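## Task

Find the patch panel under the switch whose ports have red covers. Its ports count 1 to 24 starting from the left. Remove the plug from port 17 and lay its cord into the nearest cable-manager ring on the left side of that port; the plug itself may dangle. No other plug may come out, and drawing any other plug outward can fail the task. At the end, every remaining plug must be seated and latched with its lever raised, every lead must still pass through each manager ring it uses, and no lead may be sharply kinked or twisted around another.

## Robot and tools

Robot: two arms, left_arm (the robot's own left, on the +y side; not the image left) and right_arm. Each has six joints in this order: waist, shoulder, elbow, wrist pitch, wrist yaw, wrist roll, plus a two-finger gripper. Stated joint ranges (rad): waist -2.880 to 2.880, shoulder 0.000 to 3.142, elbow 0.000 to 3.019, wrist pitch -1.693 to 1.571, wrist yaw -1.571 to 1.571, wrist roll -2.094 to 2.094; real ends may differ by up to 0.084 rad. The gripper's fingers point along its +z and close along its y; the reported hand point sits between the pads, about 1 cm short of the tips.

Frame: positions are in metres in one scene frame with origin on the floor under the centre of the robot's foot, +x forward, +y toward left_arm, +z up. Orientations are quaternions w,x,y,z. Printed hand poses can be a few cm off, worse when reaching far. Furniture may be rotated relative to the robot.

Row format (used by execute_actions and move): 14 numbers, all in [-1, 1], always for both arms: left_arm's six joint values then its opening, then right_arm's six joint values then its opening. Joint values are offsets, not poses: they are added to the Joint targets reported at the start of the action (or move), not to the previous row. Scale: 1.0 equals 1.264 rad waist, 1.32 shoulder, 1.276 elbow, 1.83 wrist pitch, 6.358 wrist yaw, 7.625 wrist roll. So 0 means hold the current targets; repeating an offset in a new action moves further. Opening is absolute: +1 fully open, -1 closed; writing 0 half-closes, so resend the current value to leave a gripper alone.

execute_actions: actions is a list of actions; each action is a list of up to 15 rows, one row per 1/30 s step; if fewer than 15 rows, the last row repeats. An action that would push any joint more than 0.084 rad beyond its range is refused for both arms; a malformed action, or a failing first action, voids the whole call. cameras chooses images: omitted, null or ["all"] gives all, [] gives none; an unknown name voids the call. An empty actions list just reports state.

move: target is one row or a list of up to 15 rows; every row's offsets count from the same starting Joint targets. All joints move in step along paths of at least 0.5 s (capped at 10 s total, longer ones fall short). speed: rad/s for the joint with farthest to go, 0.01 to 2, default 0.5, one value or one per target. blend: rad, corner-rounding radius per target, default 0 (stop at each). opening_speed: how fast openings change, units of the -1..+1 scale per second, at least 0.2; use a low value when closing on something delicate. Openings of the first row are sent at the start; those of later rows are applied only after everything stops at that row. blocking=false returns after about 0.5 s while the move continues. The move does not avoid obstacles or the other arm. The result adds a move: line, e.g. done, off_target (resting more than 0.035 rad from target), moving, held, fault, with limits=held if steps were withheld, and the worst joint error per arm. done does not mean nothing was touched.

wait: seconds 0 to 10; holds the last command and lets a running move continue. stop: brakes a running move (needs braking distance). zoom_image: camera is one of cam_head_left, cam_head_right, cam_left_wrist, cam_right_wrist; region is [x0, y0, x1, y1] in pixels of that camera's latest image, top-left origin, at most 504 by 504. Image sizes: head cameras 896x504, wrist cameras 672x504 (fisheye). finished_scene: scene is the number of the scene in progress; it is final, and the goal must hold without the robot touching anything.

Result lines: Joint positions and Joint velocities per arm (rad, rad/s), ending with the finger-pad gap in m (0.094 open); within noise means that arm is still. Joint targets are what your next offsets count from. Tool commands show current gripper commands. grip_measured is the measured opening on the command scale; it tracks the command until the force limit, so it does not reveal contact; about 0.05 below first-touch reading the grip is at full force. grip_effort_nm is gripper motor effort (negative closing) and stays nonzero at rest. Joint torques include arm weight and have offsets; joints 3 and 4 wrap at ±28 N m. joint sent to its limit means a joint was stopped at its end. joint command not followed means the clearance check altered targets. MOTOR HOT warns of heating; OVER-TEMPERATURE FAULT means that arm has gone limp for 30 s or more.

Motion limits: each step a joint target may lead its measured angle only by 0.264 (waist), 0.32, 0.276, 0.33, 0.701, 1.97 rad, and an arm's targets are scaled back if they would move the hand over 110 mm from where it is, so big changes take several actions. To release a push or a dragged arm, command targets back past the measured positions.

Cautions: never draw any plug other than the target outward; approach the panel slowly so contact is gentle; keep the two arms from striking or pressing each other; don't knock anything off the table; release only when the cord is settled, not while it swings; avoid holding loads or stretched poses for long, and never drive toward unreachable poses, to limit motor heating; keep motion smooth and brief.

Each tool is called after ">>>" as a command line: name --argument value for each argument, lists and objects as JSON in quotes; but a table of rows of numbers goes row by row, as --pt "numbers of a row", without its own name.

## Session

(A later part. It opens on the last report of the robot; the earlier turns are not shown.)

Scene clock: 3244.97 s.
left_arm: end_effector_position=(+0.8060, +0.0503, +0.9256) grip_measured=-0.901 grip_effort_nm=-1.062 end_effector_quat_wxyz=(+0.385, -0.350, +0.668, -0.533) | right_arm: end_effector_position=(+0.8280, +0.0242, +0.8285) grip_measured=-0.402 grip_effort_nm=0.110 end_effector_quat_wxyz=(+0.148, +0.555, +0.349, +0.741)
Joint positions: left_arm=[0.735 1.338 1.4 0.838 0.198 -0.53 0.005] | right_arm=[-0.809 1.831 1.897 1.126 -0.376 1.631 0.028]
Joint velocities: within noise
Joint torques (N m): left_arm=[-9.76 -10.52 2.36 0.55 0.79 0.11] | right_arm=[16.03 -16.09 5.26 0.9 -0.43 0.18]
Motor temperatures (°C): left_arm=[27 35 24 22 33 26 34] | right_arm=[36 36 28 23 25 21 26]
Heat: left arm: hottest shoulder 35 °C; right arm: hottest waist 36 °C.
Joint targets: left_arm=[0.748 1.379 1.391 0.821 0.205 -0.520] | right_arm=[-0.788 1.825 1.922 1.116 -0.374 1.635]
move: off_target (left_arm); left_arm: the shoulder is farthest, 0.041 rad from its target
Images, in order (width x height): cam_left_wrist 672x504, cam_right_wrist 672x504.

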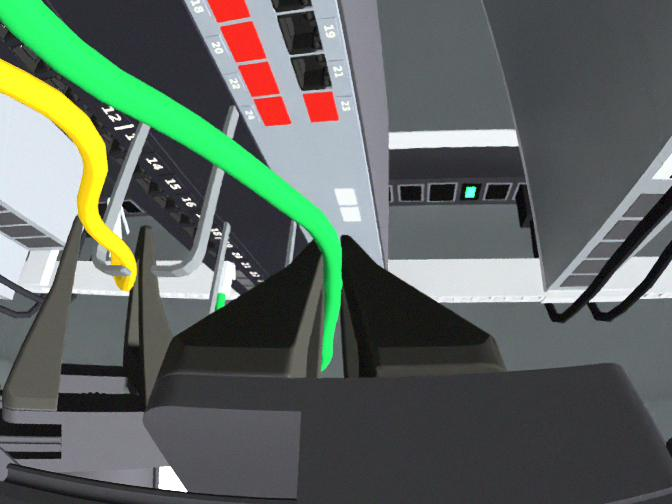

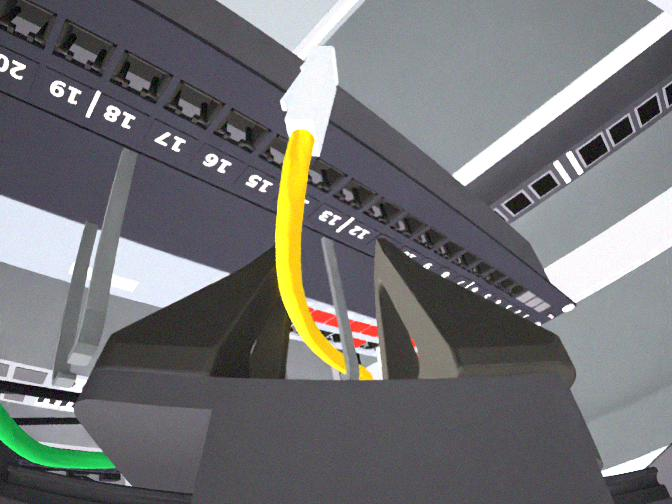

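>>> move --target '[0,0,0,0,0,0,-1,0,0,0,0,0,0,-1]' --opening_speed 0.4 --cameras '["cam_left_wrist","cam_right_wrist"]'

>>> zoom_image --camera "cam_left_wrist" --region '[0, 80, 260, 380]'

Scene clock: 3280.93 s.
left_arm: end_effector_position=(+0.8060, +0.0503, +0.9256) grip_measured=-0.901 grip_effort_nm=-1.062 end_effector_quat_wxyz=(+0.385, -0.350, +0.668, -0.533) | right_arm: end_effector_position=(+0.8293, +0.0233, +0.8291) grip_measured=-0.907 grip_effort_nm=-0.974 end_effector_quat_wxyz=(+0.150, +0.554, +0.348, +0.741)
Joint positions: left_arm=[0.735 1.338 1.4 0.838 0.198 -0.53 0.005] | right_arm=[-0.809 1.831 1.9 1.126 -0.375 1.631 0.004]
Joint velocities: within noise
Joint torques (N m): left_arm=[-9.64 -10.58 2.36 0.54 0.79 0.12] | right_arm=[16.21 -16.21 5.05 0.95 -0.47 0.19]
Motor temperatures (°C): left_arm=[27 35 24 22 32 26 34] | right_arm=[36 36 28 23 26 21 25]
Heat: left arm: hottest shoulder 35 °C; right arm: hottest waist 36 °C.
Joint targets: left_arm=[0.748 1.379 1.391 0.821 0.205 -0.520] | right_arm=[-0.788 1.825 1.922 1.116 -0.374 1.635]
move: off_target (left_arm); left_arm: the shoulder is farthest, 0.041 rad from its target
Images, in order (width x height): cam_left_wrist 672x504, cam_right_wrist 672x504.

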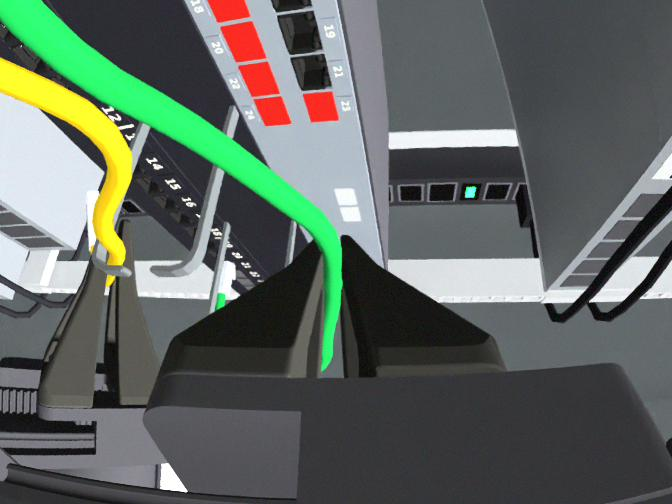

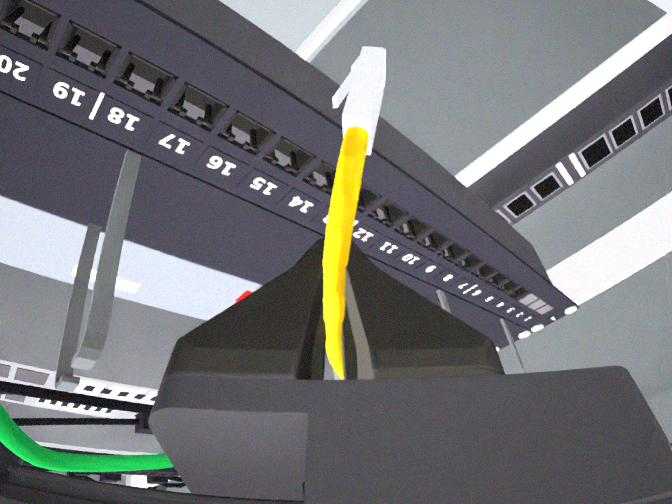

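Scaled by 1.680 from the camera's 672x504 image, which has a finer 960x720 frame.

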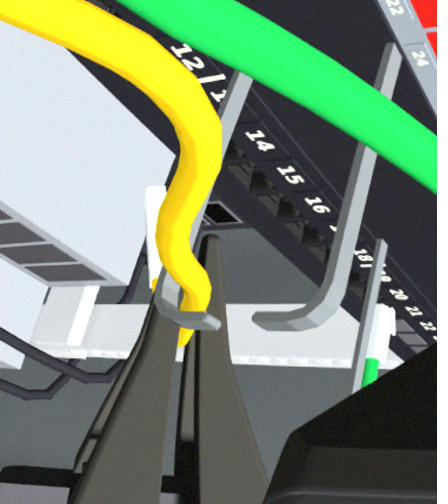

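>>> move --target '[0,0,0,0,0,0,-1,0.0562,0.1167,0.1599,0.1246,0.0403,-0.0134,-1]' --speed 0.15

>>> zoom_image --camera "cam_left_wrist" --region '[0, 80, 260, 380]'

Scene clock: 3292.17 s.
left_arm: end_effector_position=(+0.8060, +0.0503, +0.9256) grip_measured=-0.901 grip_effort_nm=-1.057 end_effector_quat_wxyz=(+0.385, -0.350, +0.668, -0.533) | right_arm: end_effector_position=(+0.8491, +0.0061, +0.8453) grip_measured=-0.908 grip_effort_nm=-0.999 end_effector_quat_wxyz=(+0.295, +0.595, +0.247, +0.705)
Joint positions: left_arm=[0.735 1.338 1.4 0.838 0.198 -0.53 0.005] | right_arm=[-0.745 1.963 2.096 1.325 -0.121 1.546 0.004]
Joint velocities: within noise
Joint torques (N m): left_arm=[-9.58 -10.52 2.35 0.5 0.79 0.11] | right_arm=[18.26 -13.45 6.02 1.92 -0.42 0]
Motor temperatures (°C): left_arm=[27 35 24 22 32 26 34] | right_arm=[36 36 27 23 26 21 26]
Heat: left arm: hottest shoulder 35 °C; right arm: hottest waist 36 °C.
Joint targets: left_arm=[0.748 1.379 1.391 0.821 0.205 -0.520] | right_arm=[-0.717 1.979 2.126 1.344 -0.118 1.534]
move: off_target (left_arm); left_arm: the shoulder is farthest, 0.041 rad from its target

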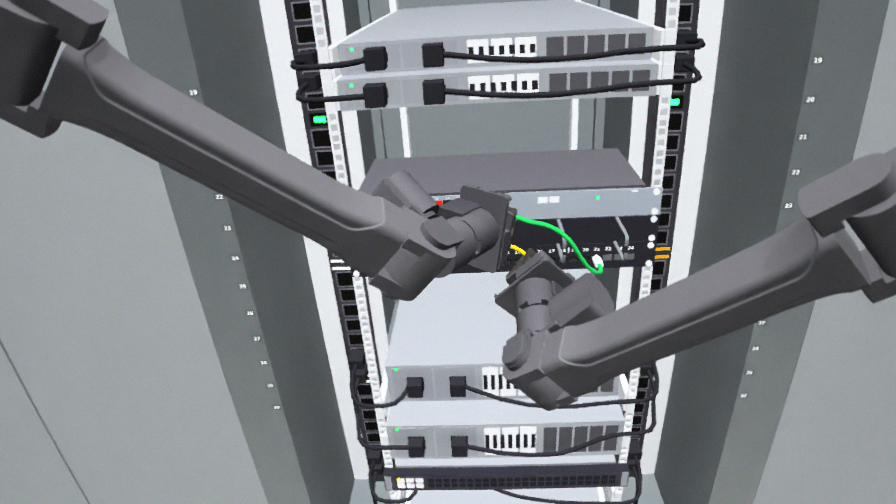

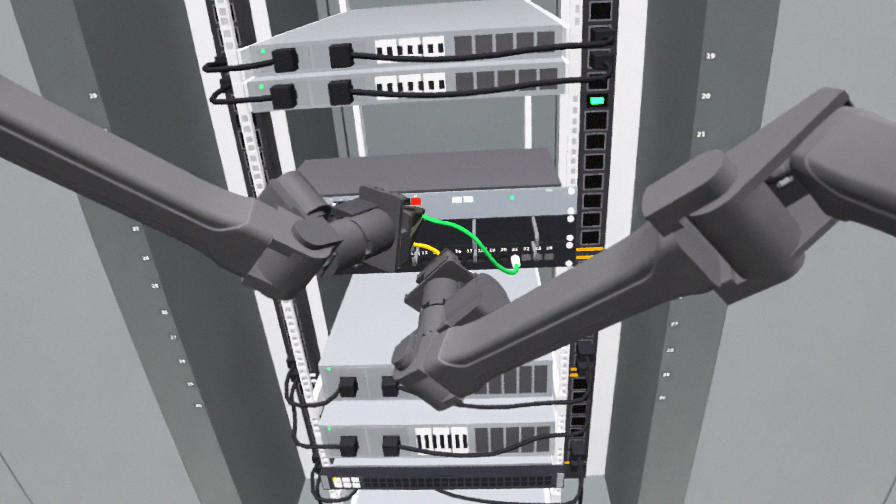

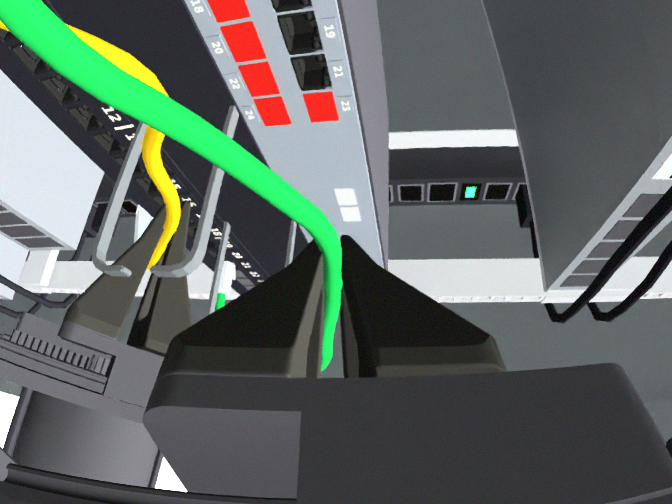

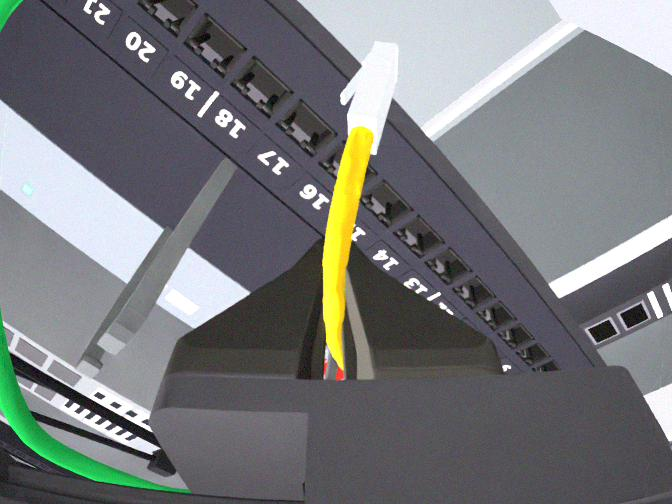

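Scaled by 1.680 from the camera's 672x504 image, which has a finer 960x720 frame.

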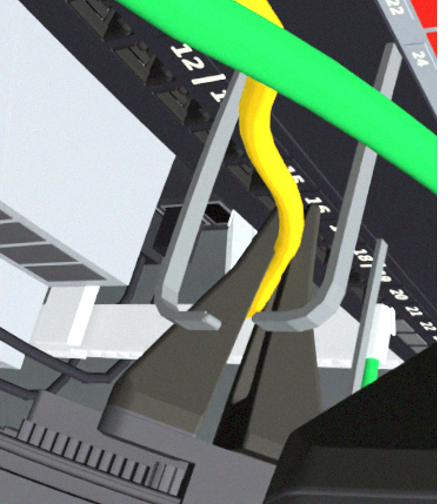

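>>> move --target '[0,0,0,0,0,0,-1,0,0,0,0,0,0,-0.6]' --opening_speed 0.2 --cameras '["cam_left_wrist","cam_right_wrist"]'

>>> zoom_image --camera "cam_left_wrist" --region '[0, 80, 260, 380]'

Scene clock: 3307.07 s.
left_arm: end_effector_position=(+0.8060, +0.0503, +0.9256) grip_measured=-0.901 grip_effort_nm=-1.062 end_effector_quat_wxyz=(+0.385, -0.350, +0.668, -0.533) | right_arm: end_effector_position=(+0.8491, +0.0059, +0.8459) grip_measured=-0.602 grip_effort_nm=0.110 end_effector_quat_wxyz=(+0.296, +0.595, +0.247, +0.705)
Joint positions: left_arm=[0.735 1.338 1.4 0.838 0.198 -0.53 0.005] | right_arm=[-0.744 1.963 2.096 1.327 -0.12 1.545 0.019]
Joint velocities: within noise
Joint torques (N m): left_arm=[-9.52 -10.7 2.39 0.54 0.8 0.12] | right_arm=[18.14 -13.45 6.05 1.92 -0.43 0]
Motor temperatures (°C): left_arm=[27 35 24 22 32 26 34] | right_arm=[36 37 28 23 26 21 26]
Heat: left arm: hottest shoulder 35 °C; right arm: hottest shoulder 37 °C.
Joint targets: left_arm=[0.748 1.379 1.391 0.821 0.205 -0.520] | right_arm=[-0.716 1.979 2.126 1.344 -0.118 1.533]
move: off_target (left_arm); left_arm: the shoulder is farthest, 0.041 rad from its target
Images, in order (width x height): cam_left_wrist 672x504, cam_right_wrist 672x504.

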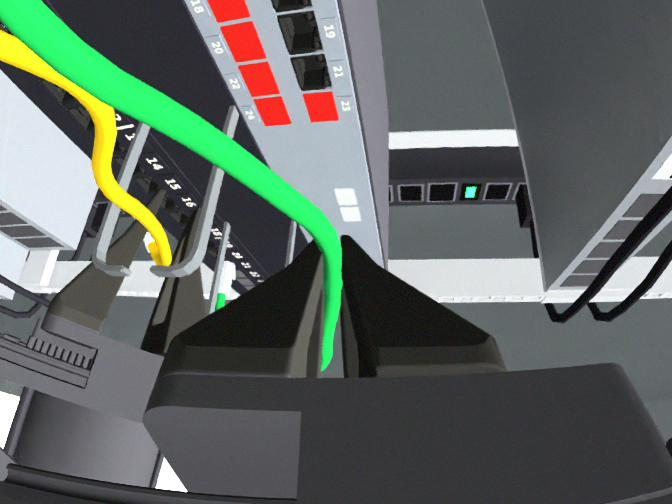

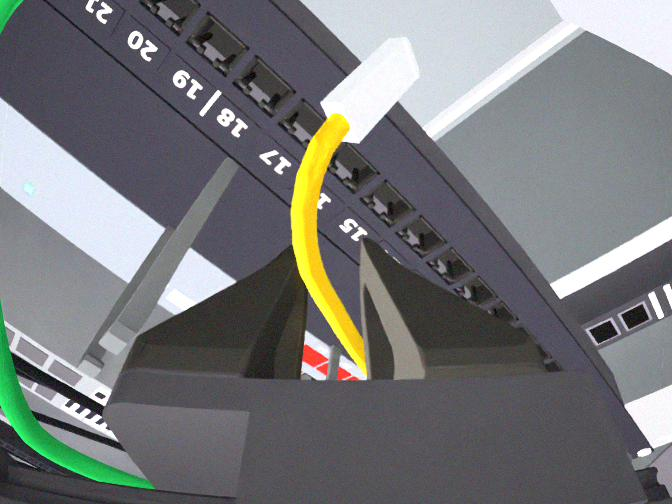

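Scaled by 1.680 from the camera's 672x504 image, which has a finer 960x720 frame.

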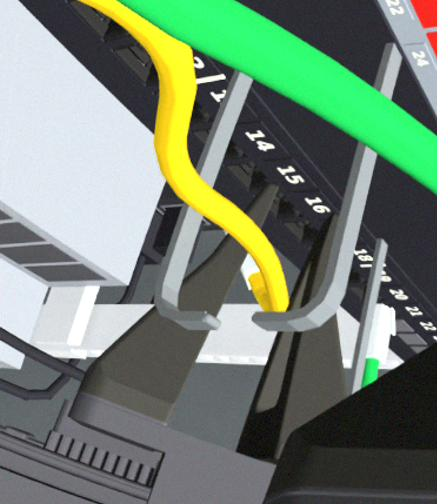

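>>> move --target '[0,0,0,0,0,0,-1,-0.0459,-0.0379,-0.1097,0.0497,0,0,-0.6]' --speed 0.1 --cameras '["cam_left_wrist","cam_right_wrist"]'

>>> zoom_image --camera "cam_left_wrist" --region '[0, 80, 260, 380]'

Scene clock: 3322.57 s.
left_arm: end_effector_position=(+0.8060, +0.0503, +0.9256) grip_measured=-0.901 grip_effort_nm=-1.067 end_effector_quat_wxyz=(+0.385, -0.350, +0.668, -0.533) | right_arm: end_effector_position=(+0.8181, +0.0065, +0.8373) grip_measured=-0.601 grip_effort_nm=0.105 end_effector_quat_wxyz=(+0.299, +0.594, +0.249, +0.704)
Joint positions: left_arm=[0.735 1.338 1.4 0.838 0.198 -0.53 0.005] | right_arm=[-0.753 1.952 1.995 1.418 -0.12 1.545 0.019]
Joint velocities: within noise
Joint torques (N m): left_arm=[-9.58 -10.64 2.36 0.58 0.78 0.11] | right_arm=[14.21 -16.03 2.21 1.95 -0.43 0]
Motor temperatures (°C): left_arm=[27 35 24 22 32 26 34] | right_arm=[36 37 28 23 26 21 25]
Heat: left arm: hottest shoulder 35 °C; right arm: hottest shoulder 37 °C.
Joint targets: left_arm=[0.748 1.379 1.391 0.821 0.205 -0.520] | right_arm=[-0.774 1.929 1.986 1.435 -0.118 1.533]
move: off_target (left_arm); left_arm: the shoulder is farthest, 0.041 rad from its target
Images, in order (width x height): cam_left_wrist 672x504, cam_right_wrist 672x504.

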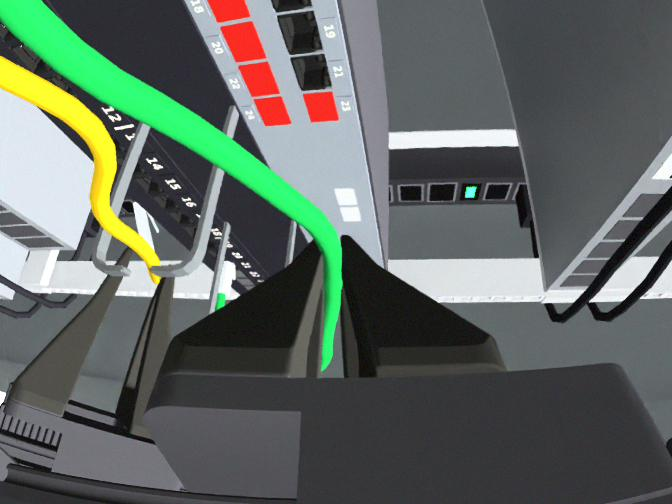

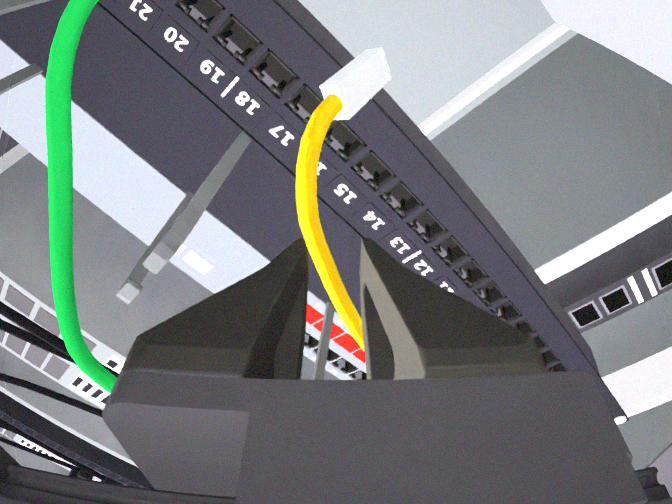

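Scaled by 1.680 from the camera's 672x504 image, which has a finer 960x720 frame.

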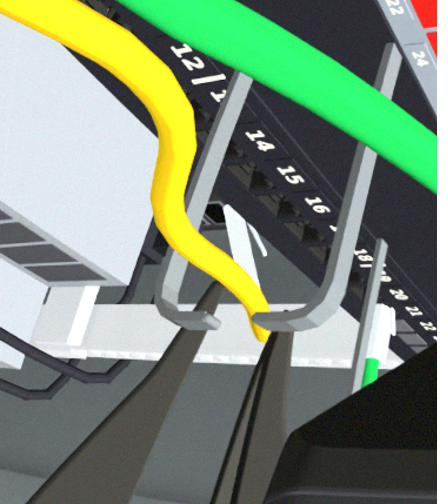

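>>> move --target '[0,0,0,0,0,0,-1,0,0,0,0,0,0,-0.2]' --opening_speed 0.2 --cameras '["cam_left_wrist","cam_right_wrist"]'

>>> zoom_image --camera "cam_left_wrist" --region '[0, 80, 260, 380]'

Scene clock: 3339.60 s.
left_arm: end_effector_position=(+0.8060, +0.0503, +0.9256) grip_measured=-0.901 grip_effort_nm=-1.062 end_effector_quat_wxyz=(+0.385, -0.350, +0.668, -0.533) | right_arm: end_effector_position=(+0.8180, +0.0066, +0.8373) grip_measured=-0.202 grip_effort_nm=0.105 end_effector_quat_wxyz=(+0.299, +0.594, +0.249, +0.704)
Joint positions: left_arm=[0.735 1.338 1.4 0.838 0.198 -0.53 0.005] | right_arm=[-0.753 1.952 1.995 1.418 -0.12 1.545 0.037]
Joint velocities: within noise
Joint torques (N m): left_arm=[-9.52 -10.7 2.33 0.57 0.8 0.12] | right_arm=[14.33 -16.21 2.22 1.96 -0.43 0.01]
Motor temperatures (°C): left_arm=[27 35 24 22 32 26 35] | right_arm=[36 37 27 23 26 21 25]
Heat: left arm: hottest shoulder 35 °C; right arm: hottest shoulder 37 °C.
Joint targets: left_arm=[0.748 1.379 1.391 0.821 0.205 -0.520] | right_arm=[-0.774 1.929 1.986 1.435 -0.118 1.533]
move: off_target (left_arm); left_arm: the shoulder is farthest, 0.041 rad from its target
Images, in order (width x height): cam_left_wrist 672x504, cam_right_wrist 672x504.

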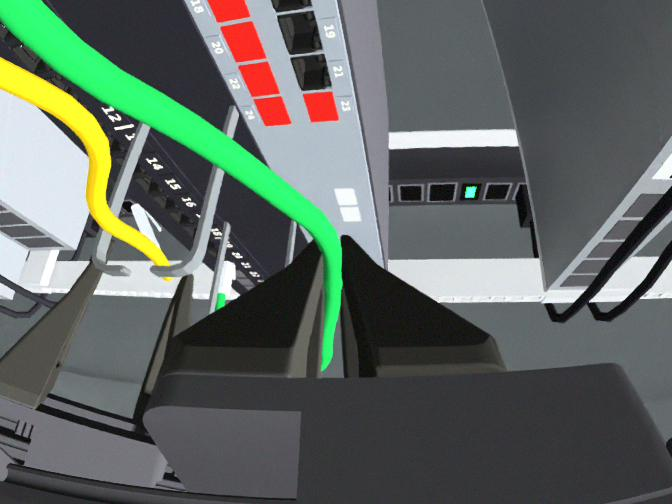

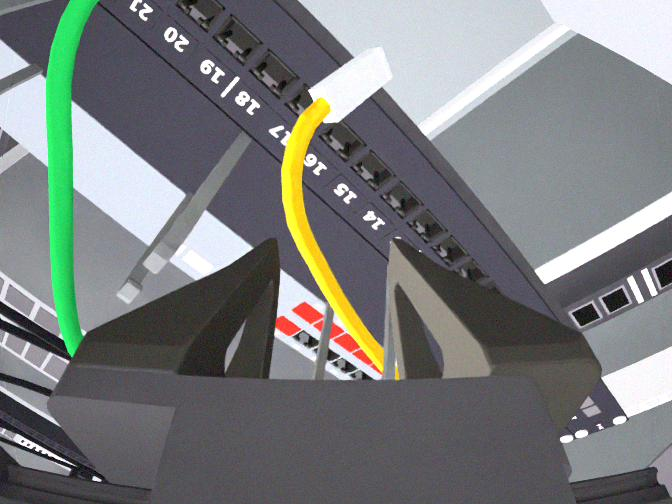

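Scaled by 1.680 from the camera's 672x504 image, which has a finer 960x720 frame.

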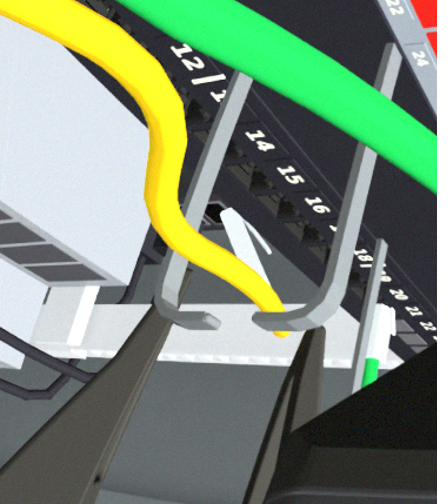

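>>> move --target '[0,0,0,0,0,0,-1,-0.0854,-0.1023,-0.2328,-0.0393,-0.0428,0.0194,-0.2]' --speed 0.2

>>> zoom_image --camera "cam_left_wrist" --region '[0, 80, 260, 380]'

>>> zoom_image --camera "cam_right_wrist" --region '[180, 0, 580, 400]'

Scene clock: 3359.00 s.
left_arm: end_effector_position=(+0.8060, +0.0503, +0.9256) grip_measured=-0.901 grip_effort_nm=-1.062 end_effector_quat_wxyz=(+0.385, -0.350, +0.668, -0.533) | right_arm: end_effector_position=(+0.7598, -0.0002, +0.8074) grip_measured=-0.201 grip_effort_nm=0.110 end_effector_quat_wxyz=(+0.172, +0.547, +0.344, +0.743)
Joint positions: left_arm=[0.735 1.338 1.4 0.838 0.198 -0.53 0.005] | right_arm=[-0.864 1.819 1.697 1.373 -0.387 1.666 0.038]
Joint velocities: within noise
Joint torques (N m): left_arm=[-9.64 -10.52 2.33 0.57 0.8 0.11] | right_arm=[11.93 -16.62 1.32 1.01 -0.55 0.25]
Motor temperatures (°C): left_arm=[27 35 24 22 32 26 35] | right_arm=[36 37 26 23 26 21 25]
Heat: left arm: hottest shoulder 35 °C; right arm: hottest shoulder 37 °C.
Joint targets: left_arm=[0.748 1.379 1.391 0.821 0.205 -0.520] | right_arm=[-0.883 1.794 1.689 1.363 -0.390 1.681]
move: off_target (left_arm); left_arm: the shoulder is farthest, 0.041 rad from its target

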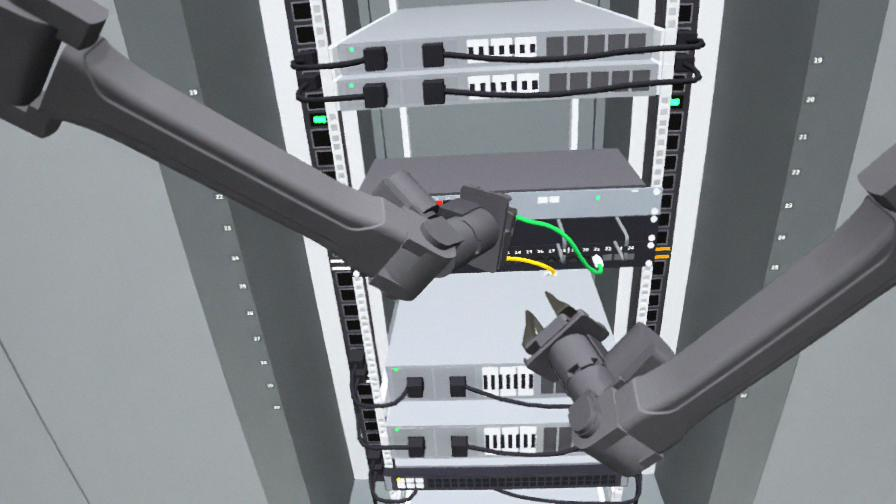

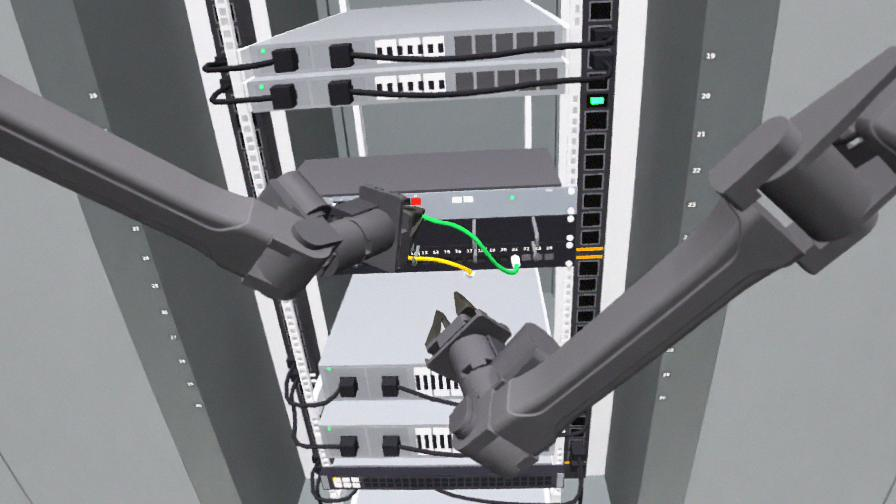

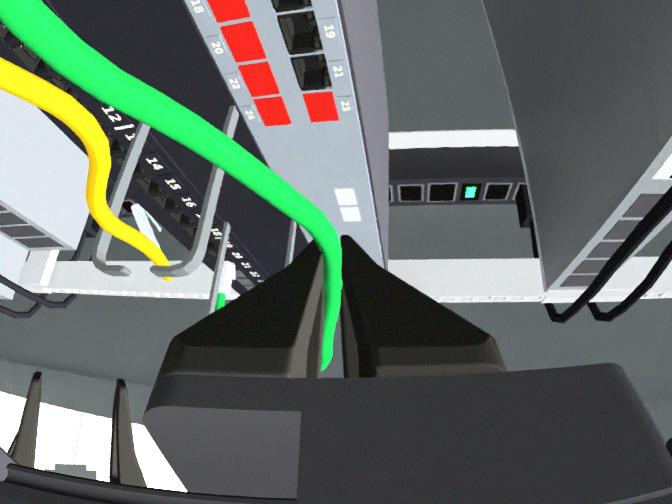

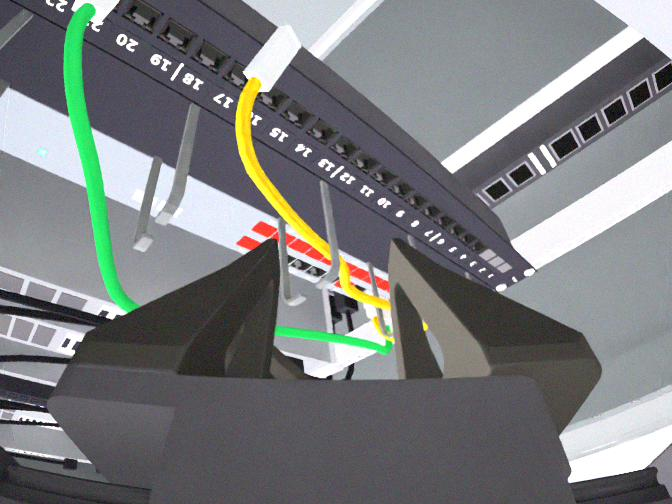

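Scaled by 1.680 from the camera's 672x504 image, which has a finer 960x720 frame.

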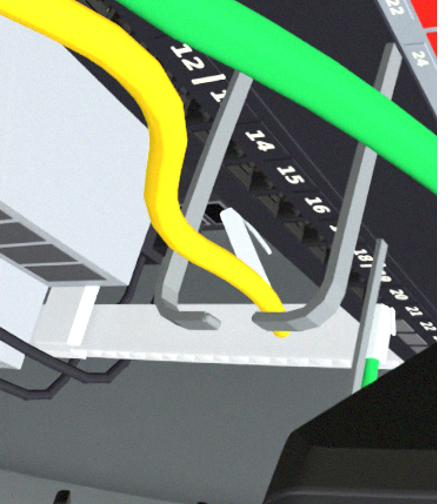

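Scaled by 1.260 from the camera's 672x504 image, which has a finer 960x720 frame.

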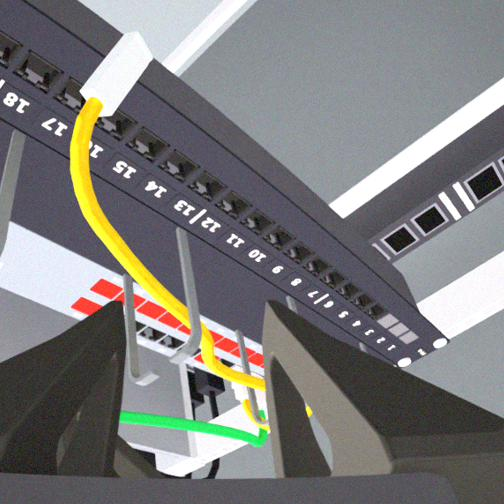

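>>> zoom_image --camera "cam_right_wrist" --region '[270, 160, 410, 320]'

Scaled by 3.150 from the camera's 672x504 image, which has a finer 960x720 frame.

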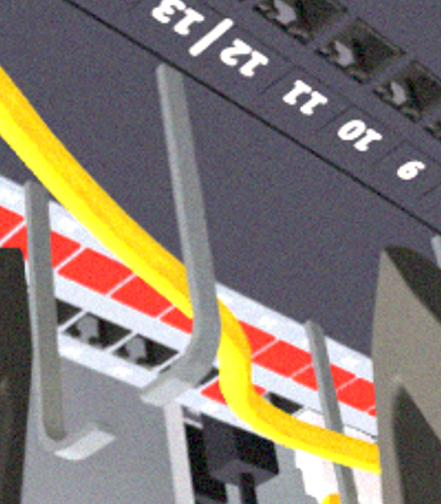

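>>> move --target '[0,0,0,0,0,0,-1,0,0.1818,0.1763,0.0246,-0.0005,0.0042,1]' --speed 0.4 --cameras '["cam_right_wrist"]'

>>> zoom_image --camera "cam_right_wrist" --region '[220, 160, 460, 380]'

Scene clock: 3419.67 s.
left_arm: end_effector_position=(+0.8060, +0.0503, +0.9256) grip_measured=-0.901 grip_effort_nm=-1.057 end_effector_quat_wxyz=(+0.385, -0.350, +0.668, -0.533) | right_arm: end_effector_position=(+0.7277, +0.0528, +0.7462) grip_measured=+0.999 grip_effort_nm=0.105 end_effector_quat_wxyz=(+0.159, +0.552, +0.336, +0.747)
Joint positions: left_arm=[0.735 1.338 1.4 0.838 0.198 -0.53 0.005] | right_arm=[-0.864 2.038 1.9 1.39 -0.391 1.699 0.094]
Joint velocities: within noise
Joint torques (N m): left_arm=[-9.76 -10.7 2.33 0.53 0.79 0.12] | right_arm=[13.92 -13.74 3.14 2.04 -0.54 0.28]
Motor temperatures (°C): left_arm=[27 35 24 22 32 26 35] | right_arm=[34 39 25 23 26 21 24]
Heat: left arm: hottest shoulder 35 °C; right arm: hottest shoulder 39 °C.
Joint targets: left_arm=[0.748 1.379 1.391 0.821 0.205 -0.520] | right_arm=[-0.883 2.034 1.914 1.408 -0.394 1.713]
move: off_target (left_arm); left_arm: the shoulder is farthest, 0.041 rad from its target
Images, in order (width x height): cam_right_wrist 672x504.

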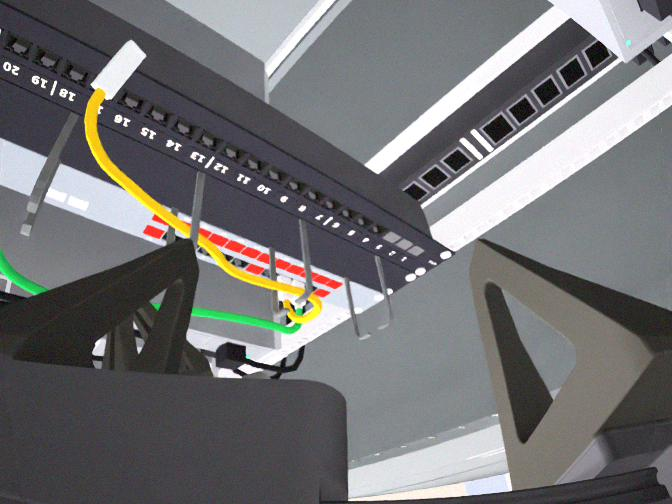

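Scaled by 2.100 from the camera's 672x504 image, which has a finer 960x720 frame.

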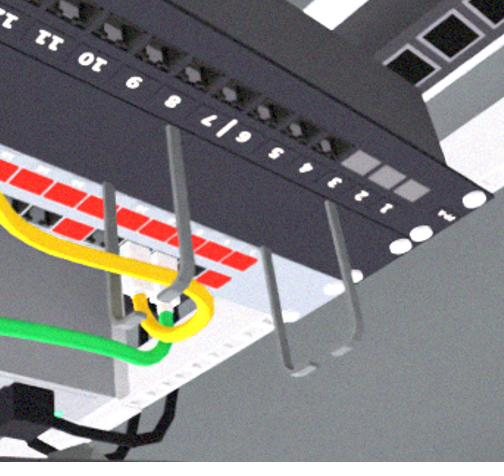

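>>> move --target '[0,0,0,0,0,0,-1,-0.0316,0,-0.0784,0,0,0,1]' --speed 0.4 --cameras '[]'

>>> move --pt "0.1108 0.0576 -0.0361 0.1410 0.0123 0.0197 -1 0 0 0 0 0 0 1" --pt "0.1638 0.1561 0.0455 0.3279 0.0322 0.0483 -1 0 0 0 0 0 0 1" --speed 0.3 --blend '[0.05,0]'

Scene clock: 3488.00 s.
left_arm: end_effector_position=(+0.8060, +0.0503, +0.9256) grip_measured=-0.901 grip_effort_nm=-1.062 end_effector_quat_wxyz=(+0.385, -0.350, +0.668, -0.533) | right_arm: end_effector_position=(+0.6953, +0.0427, +0.7097) grip_measured=+0.999 grip_effort_nm=0.105 end_effector_quat_wxyz=(+0.143, +0.566, +0.367, +0.724)
Joint positions: left_arm=[0.735 1.338 1.4 0.838 0.198 -0.53 0.005] | right_arm=[-0.909 2.038 1.821 1.391 -0.391 1.699 0.094]
Joint velocities: within noise
Joint torques (N m): left_arm=[-9.64 -10.52 2.33 0.57 0.79 0.12] | right_arm=[13.33 -13.22 0.68 2.13 -0.53 0.27]
Motor temperatures (°C): left_arm=[27 35 24 22 32 26 35] | right_arm=[34 37 26 23 26 21 24]
Heat: left arm: hottest shoulder 35 °C; right arm: hottest shoulder 37 °C.
Joint targets: left_arm=[0.748 1.379 1.391 0.821 0.205 -0.520] | right_arm=[-0.922 2.034 1.814 1.408 -0.394 1.713]
move: off_target (left_arm); left_arm: the shoulder is farthest, 0.041 rad from its target
No camera images: "cameras" was empty.

Scene clock: 3490.70 s.
left_arm: end_effector_position=(+0.7628, +0.0883, +0.8668) grip_measured=-0.902 grip_effort_nm=-1.057 end_effector_quat_wxyz=(+0.644, -0.146, +0.631, -0.408) | right_arm: end_effector_position=(+0.6953, +0.0427, +0.7097) grip_measured=+0.999 grip_effort_nm=0.105 end_effector_quat_wxyz=(+0.143, +0.566, +0.367, +0.724)
Joint positions: left_arm=[0.927 1.557 1.429 1.401 0.408 -0.169 0.005] | right_arm=[-0.909 2.038 1.821 1.391 -0.391 1.7 0.094]
Joint velocities: within noise
Joint torques (N m): left_arm=[-8.53 -12.63 3.47 2.35 0.48 0.13] | right_arm=[13.68 -13.57 0.7 2.17 -0.53 0.26]
Motor temperatures (°C): left_arm=[27 35 24 22 32 26 35] | right_arm=[34 37 26 23 26 21 24]
Heat: left arm: hottest shoulder 35 °C; right arm: hottest shoulder 37 °C.
Joint targets: left_arm=[0.955 1.585 1.449 1.421 0.410 -0.152] | right_arm=[-0.922 2.034 1.814 1.408 -0.394 1.713]
move: done

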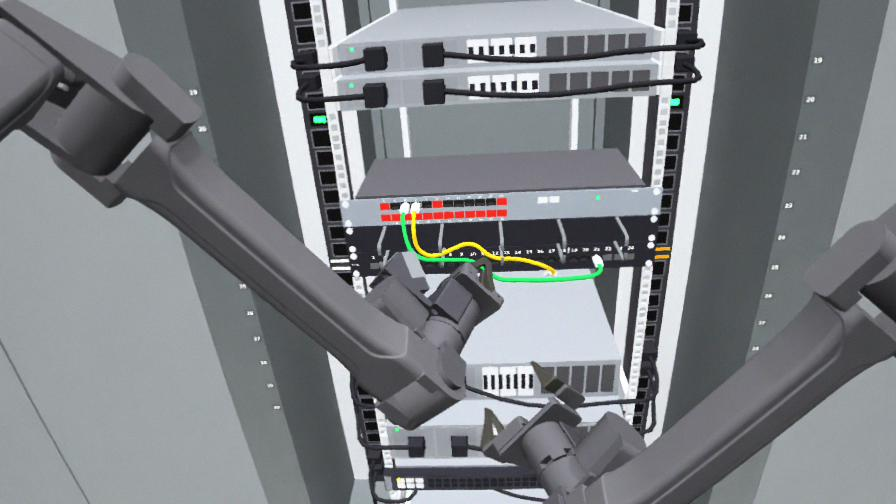

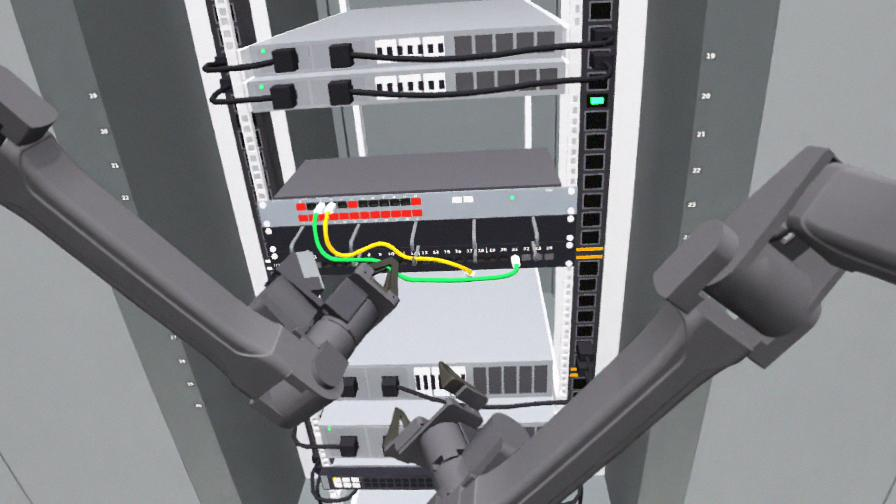

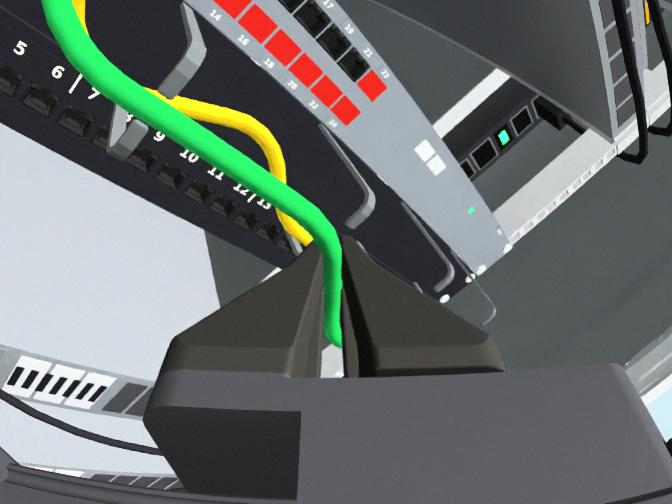

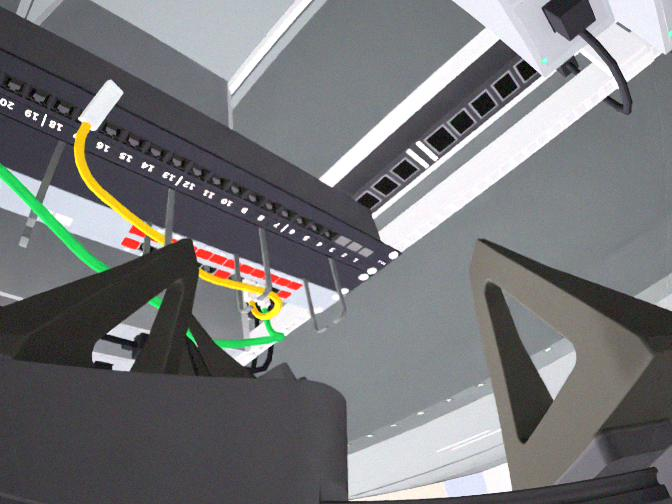

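>>> zoom_image --camera "cam_head_left" --region '[370, 180, 620, 320]'

>>> zoom_image --camera "cam_head_right" --region '[280, 180, 530, 320]'

>>> zoom_image --camera "cam_left_wrist" --region '[20, 0, 360, 280]'

Scaled by 2.016 from the camera's 896x504 image, which has a finer 1280x720 frame.

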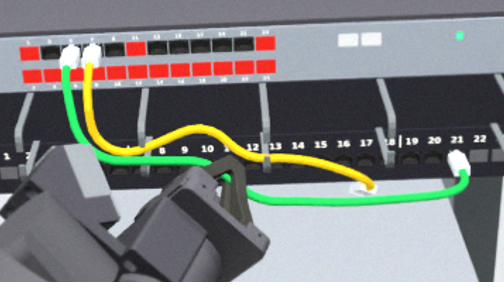

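Scaled by 2.016 from the camera's 896x504 image, which has a finer 1280x720 frame.

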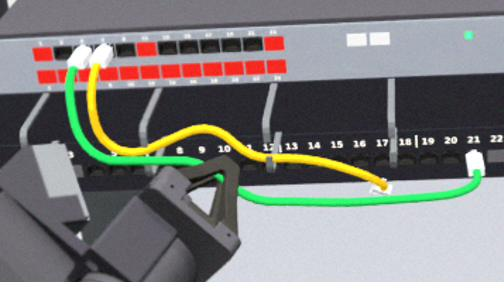

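Scaled by 1.482 from the camera's 672x504 image, which has a finer 960x720 frame.

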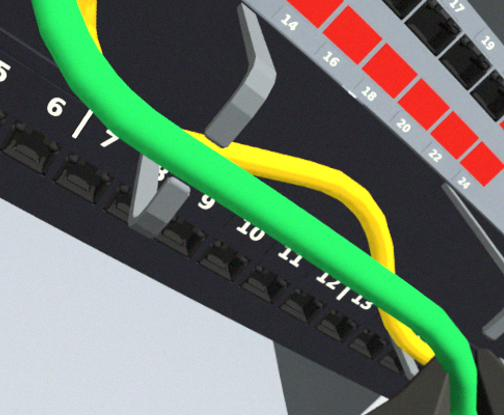

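>>> move --target '[0,0,0,0,0,0,-0.78,0,0,0,0,0,0,1]' --opening_speed 0.2 --cameras '["cam_left_wrist","cam_head_left"]'

Scene clock: 3537.47 s.
left_arm: end_effector_position=(+0.7628, +0.0883, +0.8670) grip_measured=-0.782 grip_effort_nm=0.051 end_effector_quat_wxyz=(+0.645, -0.144, +0.630, -0.407) | right_arm: end_effector_position=(+0.6953, +0.0427, +0.7097) grip_measured=+0.999 grip_effort_nm=0.100 end_effector_quat_wxyz=(+0.143, +0.566, +0.367, +0.724)
Joint positions: left_arm=[0.927 1.557 1.429 1.402 0.409 -0.166 0.01] | right_arm=[-0.909 2.038 1.821 1.391 -0.391 1.7 0.094]
Joint velocities: within noise
Joint torques (N m): left_arm=[-8.7 -12.81 3.49 2.3 0.44 0.11] | right_arm=[13.57 -13.27 0.7 2.14 -0.52 0.27]
Motor temperatures (°C): left_arm=[27 35 24 22 30 26 35] | right_arm=[34 36 25 23 26 21 24]
Heat: left arm: hottest shoulder 35 °C; right arm: hottest shoulder 36 °C.
Joint targets: left_arm=[0.955 1.585 1.449 1.421 0.410 -0.152] | right_arm=[-0.922 2.034 1.814 1.408 -0.394 1.713]
move: done
Images, in order (width x height): cam_head_left 896x504, cam_left_wrist 672x504.

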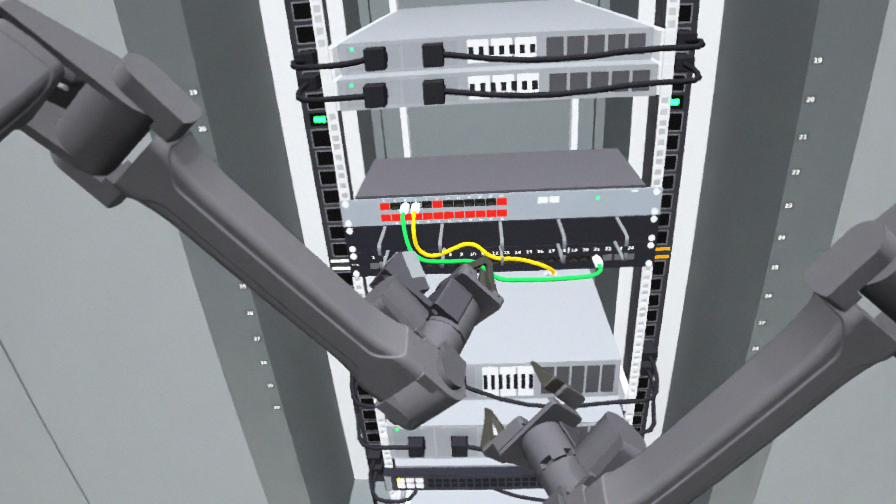

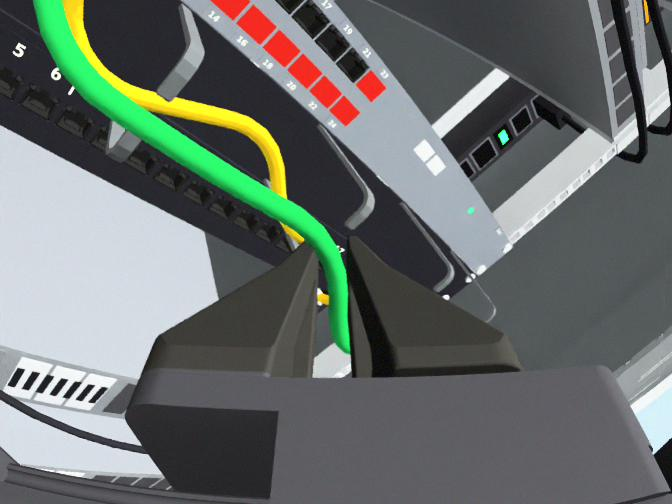

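>>> move --target '[0.0309,-0.0682,-0.0596,0.0131,0.0017,-0.0094,-0.78,0,0,0,0,0,0,1]' --speed 0.1 --cameras '["cam_left_wrist","cam_head_left"]'

>>> zoom_image --camera "cam_left_wrist" --region '[20, 0, 360, 280]'

>>> zoom_image --camera "cam_head_left" --region '[370, 180, 620, 320]'

Scene clock: 3549.70 s.
left_arm: end_effector_position=(+0.7520, +0.1045, +0.8648) grip_measured=-0.781 grip_effort_nm=0.046 end_effector_quat_wxyz=(+0.636, -0.146, +0.634, -0.414) | right_arm: end_effector_position=(+0.6953, +0.0427, +0.7097) grip_measured=+0.999 grip_effort_nm=0.105 end_effector_quat_wxyz=(+0.143, +0.566, +0.367, +0.724)
Joint positions: left_arm=[0.96 1.527 1.377 1.421 0.423 -0.211 0.01] | right_arm=[-0.909 2.038 1.821 1.391 -0.391 1.7 0.094]
Joint velocities: within noise
Joint torques (N m): left_arm=[-7.36 -16.79 1.54 2.54 0.31 -0.1] | right_arm=[13.22 -13.57 0.73 2.15 -0.53 0.27]
Motor temperatures (°C): left_arm=[27 35 24 22 30 26 34] | right_arm=[34 36 25 23 26 21 24]
Heat: left arm: hottest shoulder 35 °C; right arm: hottest shoulder 36 °C.
Joint targets: left_arm=[0.994 1.495 1.373 1.445 0.421 -0.223] | right_arm=[-0.922 2.034 1.814 1.408 -0.394 1.713]
move: done
Images, in order (width x height): cam_head_left 896x504, cam_left_wrist 672x504.

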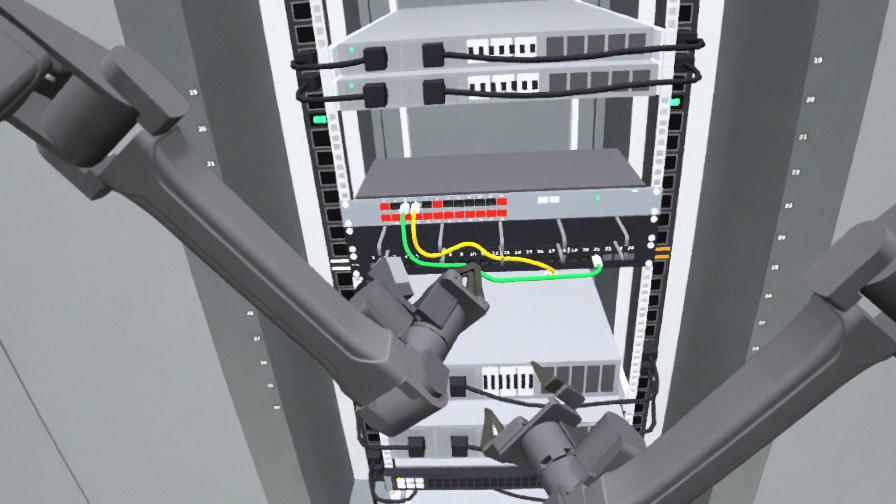

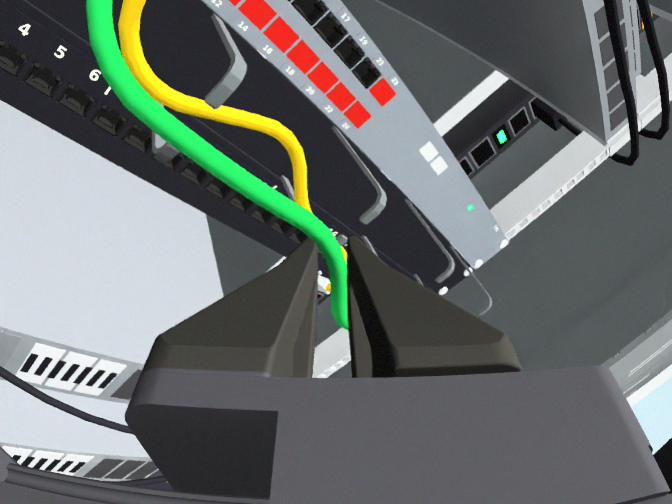

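Scaled by 1.482 from the camera's 672x504 image, which has a finer 960x720 frame.

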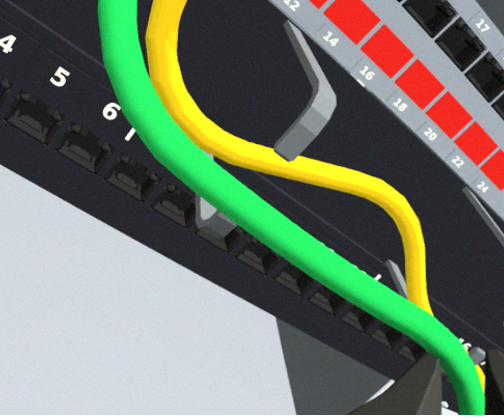

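Scaled by 2.016 from the camera's 896x504 image, which has a finer 1280x720 frame.

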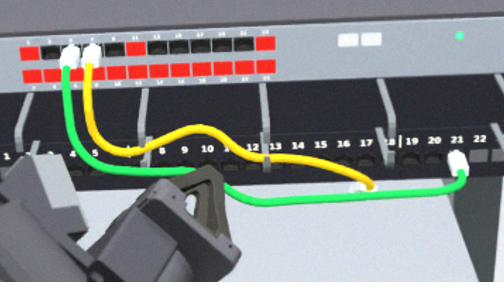

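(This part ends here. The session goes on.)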